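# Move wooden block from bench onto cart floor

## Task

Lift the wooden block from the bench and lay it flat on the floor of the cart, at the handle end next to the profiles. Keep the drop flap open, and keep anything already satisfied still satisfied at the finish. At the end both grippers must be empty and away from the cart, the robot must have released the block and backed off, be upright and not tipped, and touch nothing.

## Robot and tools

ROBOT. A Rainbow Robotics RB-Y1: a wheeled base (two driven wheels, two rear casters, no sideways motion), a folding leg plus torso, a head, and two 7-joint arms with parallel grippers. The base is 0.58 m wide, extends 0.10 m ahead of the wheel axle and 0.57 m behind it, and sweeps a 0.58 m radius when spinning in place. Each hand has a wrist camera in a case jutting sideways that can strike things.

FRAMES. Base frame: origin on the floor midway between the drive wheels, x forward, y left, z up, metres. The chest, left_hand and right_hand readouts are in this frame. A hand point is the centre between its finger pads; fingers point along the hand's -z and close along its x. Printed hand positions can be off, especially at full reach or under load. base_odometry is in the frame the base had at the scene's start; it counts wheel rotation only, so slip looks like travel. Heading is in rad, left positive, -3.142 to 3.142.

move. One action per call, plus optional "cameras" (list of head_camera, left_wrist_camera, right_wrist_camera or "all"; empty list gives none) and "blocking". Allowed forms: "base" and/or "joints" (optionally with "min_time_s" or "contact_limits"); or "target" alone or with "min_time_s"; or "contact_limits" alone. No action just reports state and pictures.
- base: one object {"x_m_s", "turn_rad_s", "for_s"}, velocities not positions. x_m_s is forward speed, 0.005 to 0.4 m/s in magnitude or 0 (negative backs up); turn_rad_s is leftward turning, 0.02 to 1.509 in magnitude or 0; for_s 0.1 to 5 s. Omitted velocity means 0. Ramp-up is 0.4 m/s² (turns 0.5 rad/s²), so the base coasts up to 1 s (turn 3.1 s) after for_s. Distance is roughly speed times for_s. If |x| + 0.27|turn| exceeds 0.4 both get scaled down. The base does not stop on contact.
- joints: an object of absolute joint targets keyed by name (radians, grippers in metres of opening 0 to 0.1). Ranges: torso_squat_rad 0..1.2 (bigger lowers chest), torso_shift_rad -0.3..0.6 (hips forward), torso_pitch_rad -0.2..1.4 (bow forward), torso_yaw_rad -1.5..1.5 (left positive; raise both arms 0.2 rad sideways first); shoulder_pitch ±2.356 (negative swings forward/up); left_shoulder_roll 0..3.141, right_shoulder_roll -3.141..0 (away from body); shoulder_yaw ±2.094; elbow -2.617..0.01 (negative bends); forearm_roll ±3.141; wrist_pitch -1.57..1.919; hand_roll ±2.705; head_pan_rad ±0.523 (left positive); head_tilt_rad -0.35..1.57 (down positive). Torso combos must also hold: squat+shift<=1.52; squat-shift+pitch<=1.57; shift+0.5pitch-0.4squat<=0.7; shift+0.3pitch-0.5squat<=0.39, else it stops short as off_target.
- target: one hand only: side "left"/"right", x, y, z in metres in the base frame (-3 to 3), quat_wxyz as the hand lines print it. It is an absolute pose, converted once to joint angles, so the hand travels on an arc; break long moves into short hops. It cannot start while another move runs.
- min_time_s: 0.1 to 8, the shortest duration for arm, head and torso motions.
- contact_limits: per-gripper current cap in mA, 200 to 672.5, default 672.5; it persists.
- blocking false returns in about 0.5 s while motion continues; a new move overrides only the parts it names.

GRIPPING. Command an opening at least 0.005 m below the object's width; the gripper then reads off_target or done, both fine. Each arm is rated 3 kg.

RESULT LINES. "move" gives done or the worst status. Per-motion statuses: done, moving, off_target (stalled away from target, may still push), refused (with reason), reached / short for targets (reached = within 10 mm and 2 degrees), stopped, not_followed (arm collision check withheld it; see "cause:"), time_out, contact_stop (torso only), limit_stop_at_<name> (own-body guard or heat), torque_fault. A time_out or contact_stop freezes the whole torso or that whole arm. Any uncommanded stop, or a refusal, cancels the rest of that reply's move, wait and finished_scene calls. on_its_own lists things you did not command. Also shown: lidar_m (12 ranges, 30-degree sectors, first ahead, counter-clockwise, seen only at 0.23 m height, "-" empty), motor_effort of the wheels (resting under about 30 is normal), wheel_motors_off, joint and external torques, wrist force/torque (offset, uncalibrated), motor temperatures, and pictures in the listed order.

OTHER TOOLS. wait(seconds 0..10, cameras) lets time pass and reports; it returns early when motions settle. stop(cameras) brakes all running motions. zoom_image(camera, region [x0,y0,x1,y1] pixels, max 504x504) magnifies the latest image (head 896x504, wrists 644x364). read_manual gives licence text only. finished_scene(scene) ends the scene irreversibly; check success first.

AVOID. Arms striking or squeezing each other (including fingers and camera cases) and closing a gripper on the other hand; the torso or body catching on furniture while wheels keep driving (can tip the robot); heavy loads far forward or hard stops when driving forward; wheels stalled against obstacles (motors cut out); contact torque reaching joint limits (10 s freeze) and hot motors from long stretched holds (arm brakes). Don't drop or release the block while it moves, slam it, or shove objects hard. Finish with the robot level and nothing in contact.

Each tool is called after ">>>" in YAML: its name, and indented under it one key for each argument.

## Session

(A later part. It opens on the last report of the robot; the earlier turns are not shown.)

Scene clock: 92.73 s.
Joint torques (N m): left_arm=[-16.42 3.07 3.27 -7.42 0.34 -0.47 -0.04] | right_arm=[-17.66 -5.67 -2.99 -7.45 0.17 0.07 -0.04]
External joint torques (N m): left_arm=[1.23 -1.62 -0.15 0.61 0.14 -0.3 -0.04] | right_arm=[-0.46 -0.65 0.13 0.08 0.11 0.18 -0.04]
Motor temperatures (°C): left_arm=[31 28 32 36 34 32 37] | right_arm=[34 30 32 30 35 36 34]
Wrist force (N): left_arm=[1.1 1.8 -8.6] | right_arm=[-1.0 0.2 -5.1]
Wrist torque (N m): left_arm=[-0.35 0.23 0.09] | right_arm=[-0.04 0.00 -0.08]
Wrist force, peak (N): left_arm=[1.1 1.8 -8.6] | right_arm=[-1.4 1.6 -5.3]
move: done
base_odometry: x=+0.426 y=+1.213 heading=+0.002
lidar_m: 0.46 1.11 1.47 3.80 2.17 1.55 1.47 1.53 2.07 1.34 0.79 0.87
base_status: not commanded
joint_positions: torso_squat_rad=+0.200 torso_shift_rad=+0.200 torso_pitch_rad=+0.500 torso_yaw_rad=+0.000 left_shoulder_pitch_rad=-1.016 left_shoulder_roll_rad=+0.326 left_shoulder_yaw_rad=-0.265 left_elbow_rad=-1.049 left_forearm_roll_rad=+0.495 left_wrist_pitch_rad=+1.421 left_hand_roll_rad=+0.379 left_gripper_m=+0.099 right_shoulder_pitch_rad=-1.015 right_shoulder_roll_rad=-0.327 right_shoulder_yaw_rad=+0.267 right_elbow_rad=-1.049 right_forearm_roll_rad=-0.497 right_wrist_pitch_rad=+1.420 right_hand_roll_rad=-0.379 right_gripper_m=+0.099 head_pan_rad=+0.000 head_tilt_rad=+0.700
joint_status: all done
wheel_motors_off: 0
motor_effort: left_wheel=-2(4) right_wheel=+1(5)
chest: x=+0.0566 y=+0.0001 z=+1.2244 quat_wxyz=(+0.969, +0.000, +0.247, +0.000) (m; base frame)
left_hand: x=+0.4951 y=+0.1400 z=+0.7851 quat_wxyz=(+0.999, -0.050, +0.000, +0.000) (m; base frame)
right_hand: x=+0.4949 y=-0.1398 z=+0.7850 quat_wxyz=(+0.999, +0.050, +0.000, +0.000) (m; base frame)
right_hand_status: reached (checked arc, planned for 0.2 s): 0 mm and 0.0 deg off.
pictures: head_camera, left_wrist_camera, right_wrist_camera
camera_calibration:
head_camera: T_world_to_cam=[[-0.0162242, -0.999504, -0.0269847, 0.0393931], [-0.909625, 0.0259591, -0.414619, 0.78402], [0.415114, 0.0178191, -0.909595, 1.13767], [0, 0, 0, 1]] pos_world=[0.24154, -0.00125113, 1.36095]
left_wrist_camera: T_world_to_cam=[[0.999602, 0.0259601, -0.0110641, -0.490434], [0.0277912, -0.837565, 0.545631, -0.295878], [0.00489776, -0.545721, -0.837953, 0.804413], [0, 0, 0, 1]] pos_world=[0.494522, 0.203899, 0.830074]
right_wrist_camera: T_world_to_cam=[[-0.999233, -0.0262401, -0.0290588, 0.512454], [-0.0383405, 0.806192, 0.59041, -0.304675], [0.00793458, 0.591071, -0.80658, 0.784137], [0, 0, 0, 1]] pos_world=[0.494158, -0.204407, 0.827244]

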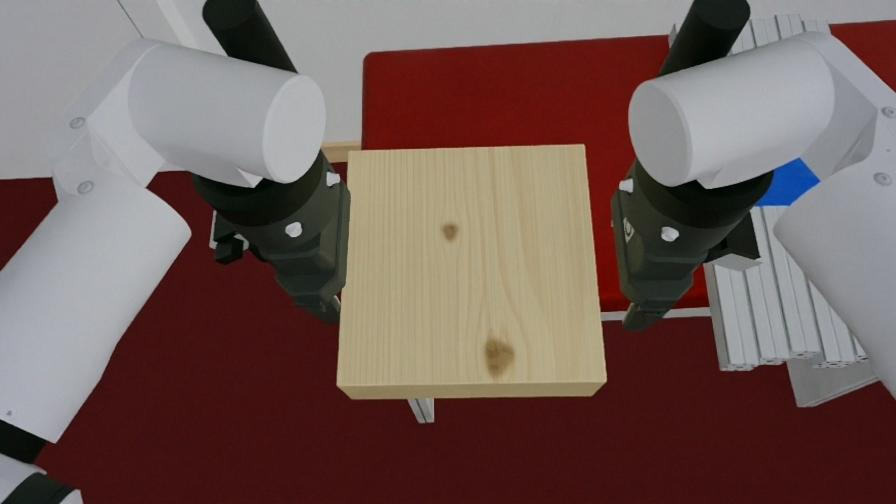

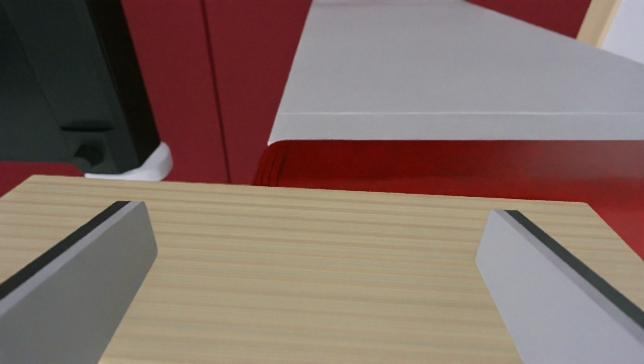

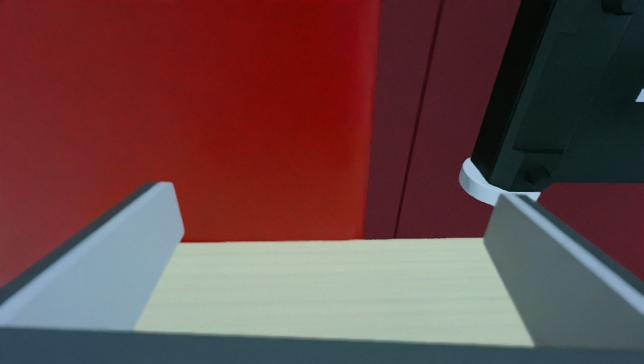

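>>> move:
  target: {"side":"right","x":0.495,"y":-0.112,"z":0.785,"quat_wxyz":[0.9988,0.05,0,0]}

Scene clock: 96.27 s.
Joint torques (N m): left_arm=[-16.72 1.72 3.45 -7.89 0.95 -0.71 0.02] | right_arm=[-19.43 -0.62 -2.56 -8.89 -1.08 -1.35 -0.18]
External joint torques (N m): left_arm=[0.92 -2.99 0.04 0.14 0.75 -0.54 0.02] | right_arm=[-1.81 3.37 0.29 -1.29 -1.14 -1.24 -0.18]
Motor temperatures (°C): left_arm=[31 28 32 36 34 32 37] | right_arm=[34 30 32 30 35 36 34]
Wrist force (N): left_arm=[1.0 5.9 -6.3] | right_arm=[-3.3 -7.2 -1.0]
Wrist torque (N m): left_arm=[-0.34 0.29 -0.16] | right_arm=[0.07 0.18 0.40]
Wrist force, peak (N): left_arm=[1.4 7.3 -8.0] | right_arm=[-4.7 -12.0 -0.6]
move: done
base_odometry: x=+0.426 y=+1.213 heading=+0.002
lidar_m: 0.46 1.10 1.47 3.81 2.17 1.56 1.47 1.54 2.07 1.35 0.79 0.87
base_status: not commanded
joint_positions: torso_squat_rad=+0.200 torso_shift_rad=+0.200 torso_pitch_rad=+0.500 torso_yaw_rad=+0.000 left_shoulder_pitch_rad=-1.016 left_shoulder_roll_rad=+0.327 left_shoulder_yaw_rad=-0.266 left_elbow_rad=-1.049 left_forearm_roll_rad=+0.495 left_wrist_pitch_rad=+1.421 left_hand_roll_rad=+0.379 left_gripper_m=+0.099 right_shoulder_pitch_rad=-1.051 right_shoulder_roll_rad=-0.276 right_shoulder_yaw_rad=+0.291 right_elbow_rad=-1.010 right_forearm_roll_rad=-0.469 right_wrist_pitch_rad=+1.410 right_hand_roll_rad=-0.422 right_gripper_m=+0.099 head_pan_rad=+0.000 head_tilt_rad=+0.700
joint_status: all done
wheel_motors_off: 0
motor_effort: left_wheel=-1(2) right_wheel=+5(5)
chest: x=+0.0566 y=+0.0001 z=+1.2244 quat_wxyz=(+0.969, +0.000, +0.247, +0.000) (m; base frame)
left_hand: x=+0.4951 y=+0.1403 z=+0.7851 quat_wxyz=(+0.999, -0.050, +0.000, +0.000) (m; base frame)
right_hand: x=+0.4948 y=-0.1127 z=+0.7848 quat_wxyz=(+0.999, +0.049, +0.000, +0.000) (m; base frame)
right_hand_status: reached (checked arc, planned for 0.3 s): 1 mm and 0.1 deg off.
pictures: head_camera, left_wrist_camera, right_wrist_camera
camera_calibration:
head_camera: T_world_to_cam=[[-0.0163157, -0.999502, -0.0270247, 0.03947], [-0.909624, 0.0260589, -0.414615, 0.784014], [0.415113, 0.0178175, -0.909595, 1.13767], [0, 0, 0, 1]] pos_world=[0.241539, -0.00125083, 1.36095]
left_wrist_camera: T_world_to_cam=[[0.999596, 0.0261867, -0.0110784, -0.490471], [0.0279914, -0.83783, 0.545213, -0.295408], [0.00499547, -0.545302, -0.838225, 0.804613], [0, 0, 0, 1]] pos_world=[0.494522, 0.204099, 0.830073]
right_wrist_camera: T_world_to_cam=[[-0.999259, -0.0256514, -0.0286961, 0.51288], [-0.0376405, 0.807012, 0.589334, -0.325857], [0.00804087, 0.589977, -0.80738, 0.768399], [0, 0, 0, 1]] pos_world=[0.494056, -0.177211, 0.827146]

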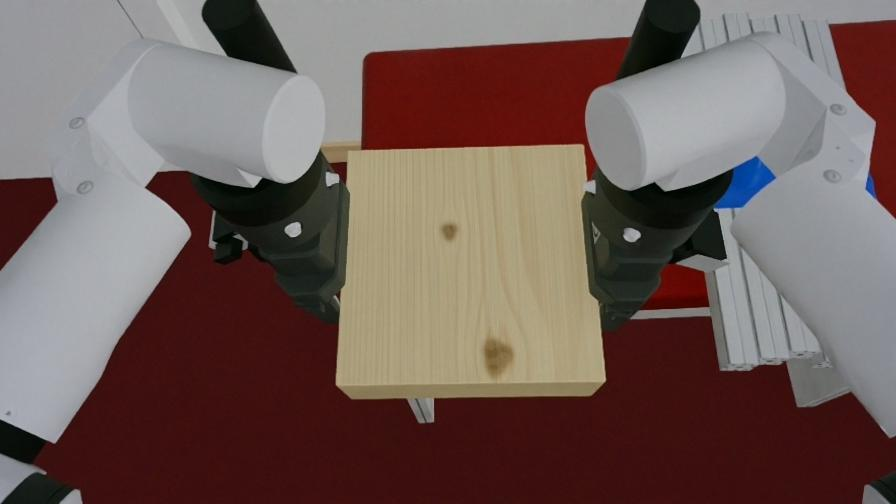

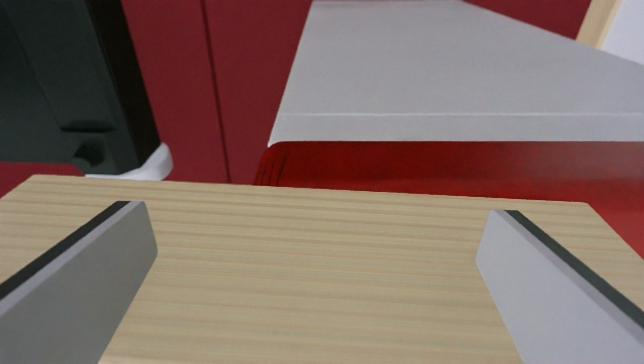

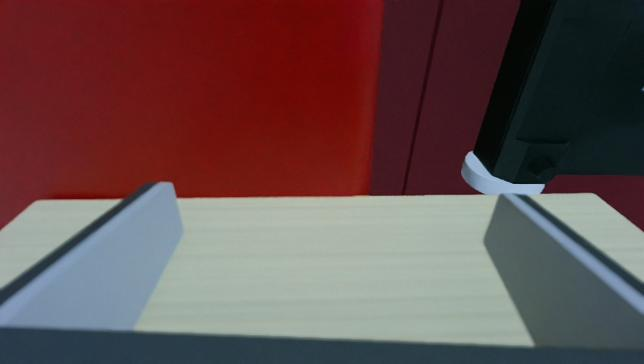

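>>> move:
  target: {"side":"left","x":0.495,"y":0.135,"z":0.785,"quat_wxyz":[0.9988,-0.05,0,0]}
  cameras: []

>>> move:
  target: {"side":"right","x":0.495,"y":-0.107,"z":0.785,"quat_wxyz":[0.9988,0.05,0,0]}
  cameras: []

Scene clock: 98.33 s.
Joint torques (N m): left_arm=[-19.36 -7.68 2.38 -10.53 4.44 -3.15 0.98] | right_arm=[-20.17 3.71 -2.23 -10.83 -3.03 -1.5 -0.49]
External joint torques (N m): left_arm=[-1.65 -12.25 -1 -2.5 4.25 -2.99 0.98] | right_arm=[-2.55 7.72 0.62 -3.24 -3.1 -1.39 -0.49]
Motor temperatures (°C): left_arm=[31 28 32 36 34 32 37] | right_arm=[34 30 32 30 35 36 34]
Wrist force (N): left_arm=[-2.2 23.7 -0.6] | right_arm=[-1.4 -14.5 -3.7]
Wrist torque (N m): left_arm=[-0.44 0.57 -1.17] | right_arm=[0.14 0.10 0.76]
Wrist force, peak (N): left_arm=[-0.5 30.8 2.2] | right_arm=[-2.1 -20.5 -4.3]
move: done
base_odometry: x=+0.426 y=+1.213 heading=+0.002
lidar_m: 0.47 1.11 1.46 3.81 2.18 1.54 1.48 1.54 2.06 1.35 0.78 0.88
base_status: not commanded
joint_positions: torso_squat_rad=+0.200 torso_shift_rad=+0.200 torso_pitch_rad=+0.500 torso_yaw_rad=+0.000 left_shoulder_pitch_rad=-1.021 left_shoulder_roll_rad=+0.320 left_shoulder_yaw_rad=-0.269 left_elbow_rad=-1.043 left_forearm_roll_rad=+0.489 left_wrist_pitch_rad=+1.420 left_hand_roll_rad=+0.386 left_gripper_m=+0.099 right_shoulder_pitch_rad=-1.051 right_shoulder_roll_rad=-0.277 right_shoulder_yaw_rad=+0.291 right_elbow_rad=-1.010 right_forearm_roll_rad=-0.469 right_wrist_pitch_rad=+1.410 right_hand_roll_rad=-0.422 right_gripper_m=+0.099 head_pan_rad=+0.000 head_tilt_rad=+0.700
joint_status: all done
wheel_motors_off: 0
motor_effort: left_wheel=-1(1) right_wheel=+1(3)
chest: x=+0.0566 y=+0.0001 z=+1.2244 quat_wxyz=(+0.969, +0.000, +0.247, +0.000) (m; base frame)
left_hand: x=+0.4951 y=+0.1374 z=+0.7848 quat_wxyz=(+0.999, -0.048, +0.000, +0.001) (m; base frame)
left_hand_status: reached (checked arc, planned for 0.1 s): 2 mm and 0.2 deg off.
right_hand: x=+0.4949 y=-0.1136 z=+0.7847 quat_wxyz=(+0.999, +0.049, +0.000, -0.001) (m; base frame)
pictures: none
No camera images: "cameras" was empty.

Scene clock: 98.87 s.
Joint torques (N m): left_arm=[-20.36 -11.38 2.51 -11.93 6.11 -3.1 1.31] | right_arm=[-24.38 14.73 -2.09 -14.09 -6.14 -4.46 -1.7]
External joint torques (N m): left_arm=[-2.66 -15.97 -0.87 -3.9 5.92 -2.94 1.31] | right_arm=[-6.69 18.62 0.72 -6.5 -6.21 -4.35 -1.7]
Motor temperatures (°C): left_arm=[31 28 32 36 34 32 37] | right_arm=[34 30 32 30 35 36 34]
Wrist force (N): left_arm=[1.7 28.9 -2.2] | right_arm=[-6.6 -34.8 3.9]
Wrist torque (N m): left_arm=[-0.40 0.56 -1.44] | right_arm=[0.58 0.36 1.90]
Wrist force, peak (N): left_arm=[1.7 33.1 -3.0] | right_arm=[-6.6 -40.1 5.4]
move: done
base_odometry: x=+0.426 y=+1.213 heading=+0.001
lidar_m: 0.46 1.09 1.49 3.78 2.17 1.56 1.47 1.54 2.06 1.33 0.79 0.88
base_status: not commanded
joint_positions: torso_squat_rad=+0.200 torso_shift_rad=+0.200 torso_pitch_rad=+0.500 torso_yaw_rad=+0.000 left_shoulder_pitch_rad=-1.021 left_shoulder_roll_rad=+0.321 left_shoulder_yaw_rad=-0.269 left_elbow_rad=-1.042 left_forearm_roll_rad=+0.489 left_wrist_pitch_rad=+1.420 left_hand_roll_rad=+0.386 left_gripper_m=+0.099 right_shoulder_pitch_rad=-1.057 right_shoulder_roll_rad=-0.271 right_shoulder_yaw_rad=+0.294 right_elbow_rad=-1.000 right_forearm_roll_rad=-0.463 right_wrist_pitch_rad=+1.408 right_hand_roll_rad=-0.429 right_gripper_m=+0.099 head_pan_rad=+0.000 head_tilt_rad=+0.700
joint_status: all done
wheel_motors_off: 0
motor_effort: left_wheel=+0(2) right_wheel=+4(4)
chest: x=+0.0565 y=+0.0001 z=+1.2245 quat_wxyz=(+0.969, +0.000, +0.247, +0.000) (m; base frame)
left_hand: x=+0.4951 y=+0.1380 z=+0.7847 quat_wxyz=(+0.999, -0.048, +0.000, +0.001) (m; base frame)
right_hand: x=+0.4947 y=-0.1110 z=+0.7843 quat_wxyz=(+0.999, +0.047, +0.001, -0.001) (m; base frame)
right_hand_status: reached (checked arc, planned for 0.1 s): 4 mm and 0.4 deg off.
pictures: none
No camera images: "cameras" was empty.

>>> move:
  target: {"side":"left","x":0.495,"y":0.1315,"z":0.785,"quat_wxyz":[0.9988,-0.05,0,0]}
  cameras: []

>>> move:
  target: {"side":"right","x":0.495,"y":-0.1045,"z":0.785,"quat_wxyz":[0.9988,0.05,0,0]}
  cameras: []

>>> move:
  joints: {"torso_squat_rad":0.1}
  min_time_s: 1.2

Scene clock: 101.03 s.
Joint torques (N m): left_arm=[-22.8 -18.8 2.12 -13.82 8.78 -5.17 2.16] | right_arm=[-24.67 17.27 -1.78 -15.13 -7.25 -4.5 -1.8]
External joint torques (N m): left_arm=[-5.05 -23.3 -1.23 -5.79 8.6 -5.01 2.16] | right_arm=[-6.98 21.18 1.03 -7.54 -7.32 -4.39 -1.8]
Motor temperatures (°C): left_arm=[31 28 32 36 34 33 37] | right_arm=[34 30 32 30 36 36 34]
Wrist force (N): left_arm=[-2.2 43.0 3.8] | right_arm=[-4.9 -37.3 1.8]
Wrist torque (N m): left_arm=[-0.43 0.79 -2.30] | right_arm=[0.53 0.28 2.04]
Wrist force, peak (N): left_arm=[-3.3 48.9 4.9] | right_arm=[-4.2 -41.4 0.5]
move: done
base_odometry: x=+0.426 y=+1.213 heading=+0.002
lidar_m: 0.47 1.11 1.48 3.81 2.17 1.56 1.48 1.53 2.06 1.35 0.78 0.88
base_status: not commanded
joint_positions: torso_squat_rad=+0.200 torso_shift_rad=+0.200 torso_pitch_rad=+0.500 torso_yaw_rad=+0.000 left_shoulder_pitch_rad=-1.025 left_shoulder_roll_rad=+0.316 left_shoulder_yaw_rad=-0.272 left_elbow_rad=-1.037 left_forearm_roll_rad=+0.484 left_wrist_pitch_rad=+1.419 left_hand_roll_rad=+0.391 left_gripper_m=+0.099 right_shoulder_pitch_rad=-1.057 right_shoulder_roll_rad=-0.271 right_shoulder_yaw_rad=+0.294 right_elbow_rad=-1.000 right_forearm_roll_rad=-0.463 right_wrist_pitch_rad=+1.409 right_hand_roll_rad=-0.429 right_gripper_m=+0.099 head_pan_rad=+0.000 head_tilt_rad=+0.700
joint_status: all done
wheel_motors_off: 0
motor_effort: left_wheel=+0(1) right_wheel=+4(5)
chest: x=+0.0565 y=+0.0001 z=+1.2245 quat_wxyz=(+0.969, +0.000, +0.247, +0.000) (m; base frame)
left_hand: x=+0.4950 y=+0.1361 z=+0.7845 quat_wxyz=(+0.999, -0.046, +0.000, +0.002) (m; base frame)
left_hand_status: reached (checked arc, planned for 0.1 s): 5 mm and 0.5 deg off.
right_hand: x=+0.4948 y=-0.1115 z=+0.7842 quat_wxyz=(+0.999, +0.046, +0.001, -0.002) (m; base frame)
pictures: none
No camera images: "cameras" was empty.

Scene clock: 101.57 s.
Joint torques (N m): left_arm=[-23.41 -19.91 2.15 -14.47 9.66 -5.31 2.12] | right_arm=[-27.12 22.79 -1.28 -16.59 -8.81 -6.21 -2.35]
External joint torques (N m): left_arm=[-5.66 -24.42 -1.2 -6.45 9.48 -5.16 2.13] | right_arm=[-9.39 26.64 1.51 -9.01 -8.9 -6.11 -2.35]
Motor temperatures (°C): left_arm=[31 28 32 36 34 33 37] | right_arm=[34 30 32 31 36 36 34]
Wrist force (N): left_arm=[-1.4 44.4 1.9] | right_arm=[-7.6 -48.1 6.4]
Wrist torque (N m): left_arm=[-0.41 0.60 -2.40] | right_arm=[0.68 0.52 2.71]
Wrist force, peak (N): left_arm=[-1.4 47.4 1.9] | right_arm=[-8.8 -51.2 7.1]
move: done
base_odometry: x=+0.426 y=+1.213 heading=+0.002
lidar_m: 0.46 1.11 1.49 3.80 2.17 1.56 1.48 1.54 2.06 1.35 0.80 0.88
base_status: not commanded
joint_positions: torso_squat_rad=+0.200 torso_shift_rad=+0.200 torso_pitch_rad=+0.500 torso_yaw_rad=+0.000 left_shoulder_pitch_rad=-1.025 left_shoulder_roll_rad=+0.317 left_shoulder_yaw_rad=-0.272 left_elbow_rad=-1.036 left_forearm_roll_rad=+0.484 left_wrist_pitch_rad=+1.419 left_hand_roll_rad=+0.391 left_gripper_m=+0.099 right_shoulder_pitch_rad=-1.061 right_shoulder_roll_rad=-0.268 right_shoulder_yaw_rad=+0.296 right_elbow_rad=-0.993 right_forearm_roll_rad=-0.460 right_wrist_pitch_rad=+1.407 right_hand_roll_rad=-0.432 right_gripper_m=+0.099 head_pan_rad=+0.000 head_tilt_rad=+0.700
joint_status: all done
wheel_motors_off: 0
motor_effort: left_wheel=+0(1) right_wheel=+5(5)
chest: x=+0.0564 y=+0.0001 z=+1.2245 quat_wxyz=(+0.969, +0.000, +0.247, +0.000) (m; base frame)
left_hand: x=+0.4950 y=+0.1364 z=+0.7845 quat_wxyz=(+0.999, -0.046, +0.000, +0.002) (m; base frame)
right_hand: x=+0.4948 y=-0.1102 z=+0.7839 quat_wxyz=(+0.999, +0.045, +0.001, -0.002) (m; base frame)
right_hand_status: reached (checked arc, planned for 0.1 s): 6 mm and 0.6 deg off.
pictures: none
No camera images: "cameras" was empty.

Scene clock: 103.07 s.
Joint torques (N m): left_arm=[-25.17 -20.17 2.4 -15.73 10.31 -3.9 2.25] | right_arm=[-27.11 22.74 -1.64 -17.22 -9.31 -3.87 -2.38]
External joint torques (N m): left_arm=[-7.46 -24.67 -0.94 -7.71 10.12 -3.74 2.25] | right_arm=[-9.4 26.59 1.14 -9.65 -9.39 -3.77 -2.38]
Motor temperatures (°C): left_arm=[31 28 32 36 34 33 37] | right_arm=[34 30 32 31 36 36 34]
Wrist force (N): left_arm=[3.6 44.2 -12.9] | right_arm=[-0.5 -42.4 -9.7]
Wrist torque (N m): left_arm=[-0.23 -0.08 -2.27] | right_arm=[0.37 -0.19 2.28]
Wrist force, peak (N): left_arm=[4.0 45.3 -13.0] | right_arm=[-7.6 -48.0 5.4]
move: done
base_odometry: x=+0.426 y=+1.213 heading=+0.002
lidar_m: 0.46 1.10 1.47 3.81 2.16 1.56 1.47 1.54 2.05 1.35 0.79 0.87
base_status: not commanded
joint_positions: torso_squat_rad=+0.100 torso_shift_rad=+0.200 torso_pitch_rad=+0.501 torso_yaw_rad=+0.000 left_shoulder_pitch_rad=-1.024 left_shoulder_roll_rad=+0.317 left_shoulder_yaw_rad=-0.272 left_elbow_rad=-1.036 left_forearm_roll_rad=+0.484 left_wrist_pitch_rad=+1.419 left_hand_roll_rad=+0.391 left_gripper_m=+0.099 right_shoulder_pitch_rad=-1.061 right_shoulder_roll_rad=-0.268 right_shoulder_yaw_rad=+0.296 right_elbow_rad=-0.993 right_forearm_roll_rad=-0.460 right_wrist_pitch_rad=+1.406 right_hand_roll_rad=-0.432 right_gripper_m=+0.099 head_pan_rad=+0.000 head_tilt_rad=+0.700
joint_status: all done
wheel_motors_off: 0
motor_effort: left_wheel=-2(2) right_wheel=+3(7)
chest: x=+0.0591 y=+0.0001 z=+1.2345 quat_wxyz=(+0.969, +0.000, +0.248, +0.000) (m; base frame)
left_hand: x=+0.4971 y=+0.1366 z=+0.7937 quat_wxyz=(+0.999, -0.046, +0.001, +0.002) (m; base frame)
right_hand: x=+0.4971 y=-0.1102 z=+0.7933 quat_wxyz=(+0.999, +0.045, +0.001, -0.002) (m; base frame)
pictures: head_camera, left_wrist_camera, right_wrist_camera
camera_calibration:
head_camera: T_world_to_cam=[[-0.0163363, -0.999502, -0.0270125, 0.0397683], [-0.909939, 0.0260591, -0.413922, 0.789612], [0.41442, 0.0178177, -0.909912, 1.1462], [0, 0, 0, 1]] pos_world=[0.24414, -0.00125083, 1.37086]
left_wrist_camera: T_world_to_cam=[[0.999472, 0.0295167, -0.0135856, -0.490569], [0.0321868, -0.842091, 0.538374, -0.299257], [0.00445076, -0.538527, -0.842596, 0.812628], [0, 0, 0, 1]] pos_world=[0.496325, 0.200101, 0.839165]
right_wrist_camera: T_world_to_cam=[[-0.999412, -0.0224253, -0.0259292, 0.513623], [-0.0333395, 0.811895, 0.582851, -0.329273], [0.00798117, 0.583373, -0.812165, 0.776842], [0, 0, 0, 1]] pos_world=[0.496143, -0.174335, 0.836159]

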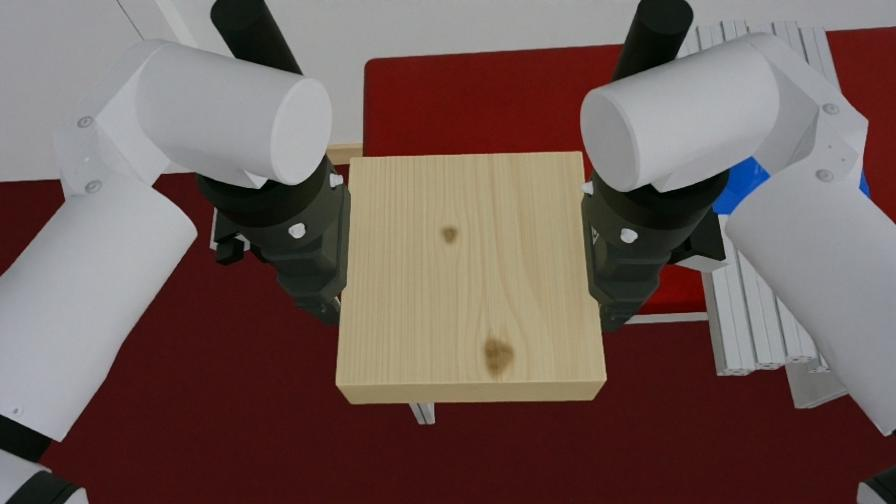

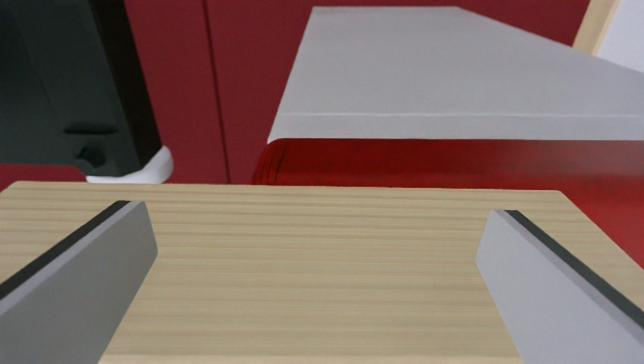

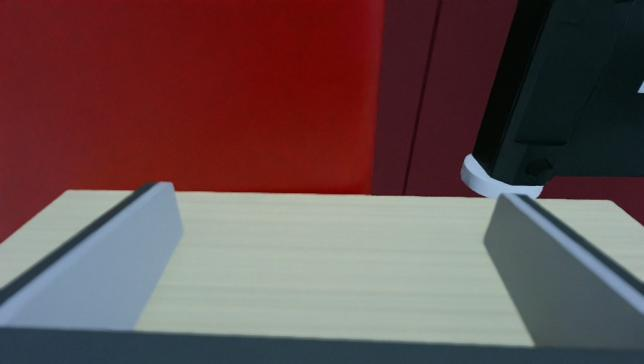

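>>> move:
  base: {"x_m_s":-0.25,"for_s":1.5}
  joints: {"torso_squat_rad":0.05}
  cameras: ["head_camera"]

>>> move:
  base: {"turn_rad_s":-0.8,"for_s":2.095}
  cameras: ["head_camera"]

>>> move:
  base: {"x_m_s":0.4,"for_s":3.65}
  cameras: []

>>> move:
  base: {"turn_rad_s":0.8,"for_s":2.095}
  joints: {"head_tilt_rad":0.45}
  cameras: ["head_camera"]

Scene clock: 111.63 s.
Joint torques (N m): left_arm=[-17.26 2.68 3.56 -8.38 0.35 -0.55 0.22] | right_arm=[-19.82 -1.75 -2.36 -8.51 -0.23 -0.24 -0.21]
External joint torques (N m): left_arm=[0.5 -1.69 0.24 -0.32 0.16 -0.38 0.22] | right_arm=[-2.08 1.96 0.4 -0.89 -0.29 -0.13 -0.21]
Motor temperatures (°C): left_arm=[31 28 32 36 35 33 38] | right_arm=[35 30 32 31 37 37 34]
Wrist force (N): left_arm=[0.2 1.5 -7.9] | right_arm=[-0.1 0.8 -4.9]
Wrist torque (N m): left_arm=[-0.28 0.06 0.09] | right_arm=[-0.11 0.08 -0.08]
Wrist force, peak (N): left_arm=[3.7 45.3 -12.9] | right_arm=[-0.1 -42.7 -10.4]
move: done
base_odometry: x=+0.051 y=+1.212 heading=+0.001
lidar_m: 0.83 1.49 1.98 4.39 1.62 1.16 1.10 1.16 1.55 3.93 1.31 1.07
base_status: done (sent for 1.5 of 1.5 s)
joint_positions: torso_squat_rad=+0.050 torso_shift_rad=+0.200 torso_pitch_rad=+0.500 torso_yaw_rad=+0.000 left_shoulder_pitch_rad=-1.026 left_shoulder_roll_rad=+0.311 left_shoulder_yaw_rad=-0.273 left_elbow_rad=-1.038 left_forearm_roll_rad=+0.486 left_wrist_pitch_rad=+1.418 left_hand_roll_rad=+0.392 left_gripper_m=+0.099 right_shoulder_pitch_rad=-1.063 right_shoulder_roll_rad=-0.261 right_shoulder_yaw_rad=+0.296 right_elbow_rad=-0.995 right_forearm_roll_rad=-0.462 right_wrist_pitch_rad=+1.405 right_hand_roll_rad=-0.432 right_gripper_m=+0.099 head_pan_rad=+0.000 head_tilt_rad=+0.700
joint_status: all done
wheel_motors_off: 0
motor_effort: left_wheel=-4(23) right_wheel=+5(30)
chest: x=+0.0592 y=+0.0001 z=+1.2373 quat_wxyz=(+0.969, +0.000, +0.247, +0.000) (m; base frame)
left_hand: x=+0.4976 y=+0.1317 z=+0.7978 quat_wxyz=(+0.999, -0.050, +0.000, +0.000) (m; base frame)
right_hand: x=+0.4974 y=-0.1049 z=+0.7976 quat_wxyz=(+0.999, +0.050, +0.000, +0.000) (m; base frame)
pictures: head_camera
camera_calibration:
head_camera: T_world_to_cam=[[-0.0163119, -0.999502, -0.0270286, 0.0398628], [-0.909569, 0.0260595, -0.414735, 0.791837], [0.415233, 0.0178193, -0.909541, 1.14813], [0, 0, 0, 1]] pos_world=[0.244139, -0.00125083, 1.37375]

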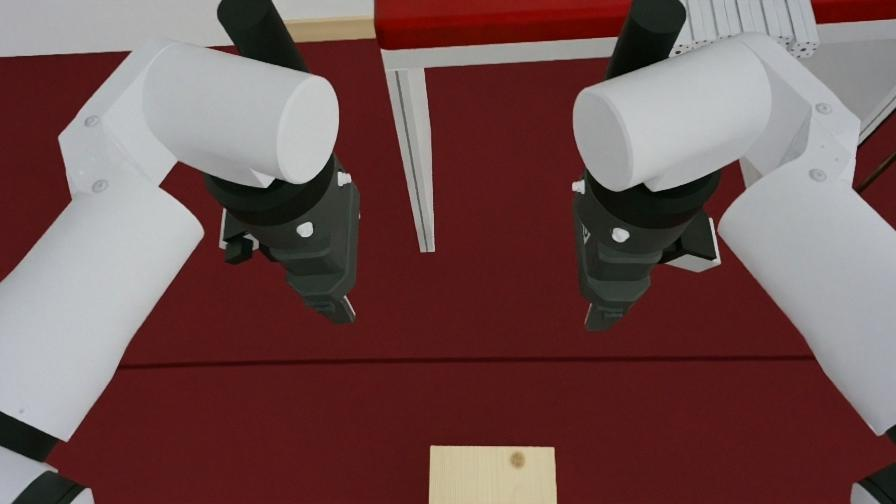

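Scene clock: 115.70 s.
Joint torques (N m): left_arm=[-16.58 2.87 3.51 -8.08 0.45 -0.52 0.31] | right_arm=[-18.81 -2.13 -2.1 -8.53 -0.15 0.04 -0.35]
External joint torques (N m): left_arm=[1.19 -1.49 0.19 -0.03 0.25 -0.36 0.31] | right_arm=[-1.06 1.57 0.66 -0.91 -0.22 0.15 -0.35]
Motor temperatures (°C): left_arm=[31 28 32 36 35 33 37] | right_arm=[35 30 32 31 37 36 34]
Wrist force (N): left_arm=[0.6 2.0 -7.7] | right_arm=[-0.2 0.6 -5.0]
Wrist torque (N m): left_arm=[-0.34 0.11 0.03] | right_arm=[-0.05 0.10 -0.06]
Wrist force, peak (N): left_arm=[1.0 2.5 -8.6] | right_arm=[-0.4 0.4 -5.7]
move: done
base_odometry: x=+0.051 y=+1.212 heading=-1.678
lidar_m: 2.80 1.33 1.06 0.84 1.46 1.81 3.70 1.89 1.22 1.10 1.12 1.39
base_status: done (sent for 2.1 of 2.1 s)
joint_positions: torso_squat_rad=+0.050 torso_shift_rad=+0.200 torso_pitch_rad=+0.500 torso_yaw_rad=+0.000 left_shoulder_pitch_rad=-1.026 left_shoulder_roll_rad=+0.311 left_shoulder_yaw_rad=-0.273 left_elbow_rad=-1.038 left_forearm_roll_rad=+0.486 left_wrist_pitch_rad=+1.418 left_hand_roll_rad=+0.392 left_gripper_m=+0.099 right_shoulder_pitch_rad=-1.063 right_shoulder_roll_rad=-0.261 right_shoulder_yaw_rad=+0.296 right_elbow_rad=-0.995 right_forearm_roll_rad=-0.462 right_wrist_pitch_rad=+1.405 right_hand_roll_rad=-0.432 right_gripper_m=+0.099 head_pan_rad=+0.000 head_tilt_rad=+0.700
joint_status: not commanded
wheel_motors_off: 0
motor_effort: left_wheel=+21(40) right_wheel=-4(38)
chest: x=+0.0592 y=+0.0001 z=+1.2372 quat_wxyz=(+0.969, +0.000, +0.247, +0.000) (m; base frame)
left_hand: x=+0.4977 y=+0.1316 z=+0.7979 quat_wxyz=(+0.999, -0.050, +0.000, +0.000) (m; base frame)
right_hand: x=+0.4976 y=-0.1048 z=+0.7976 quat_wxyz=(+0.999, +0.050, +0.000, +0.000) (m; base frame)
pictures: head_camera
camera_calibration:
head_camera: T_world_to_cam=[[-0.0163167, -0.999502, -0.0270262, 0.0398606], [-0.909586, 0.0260621, -0.414698, 0.791791], [0.415196, 0.0178161, -0.909557, 1.14816], [0, 0, 0, 1]] pos_world=[0.244139, -0.00125081, 1.37375]

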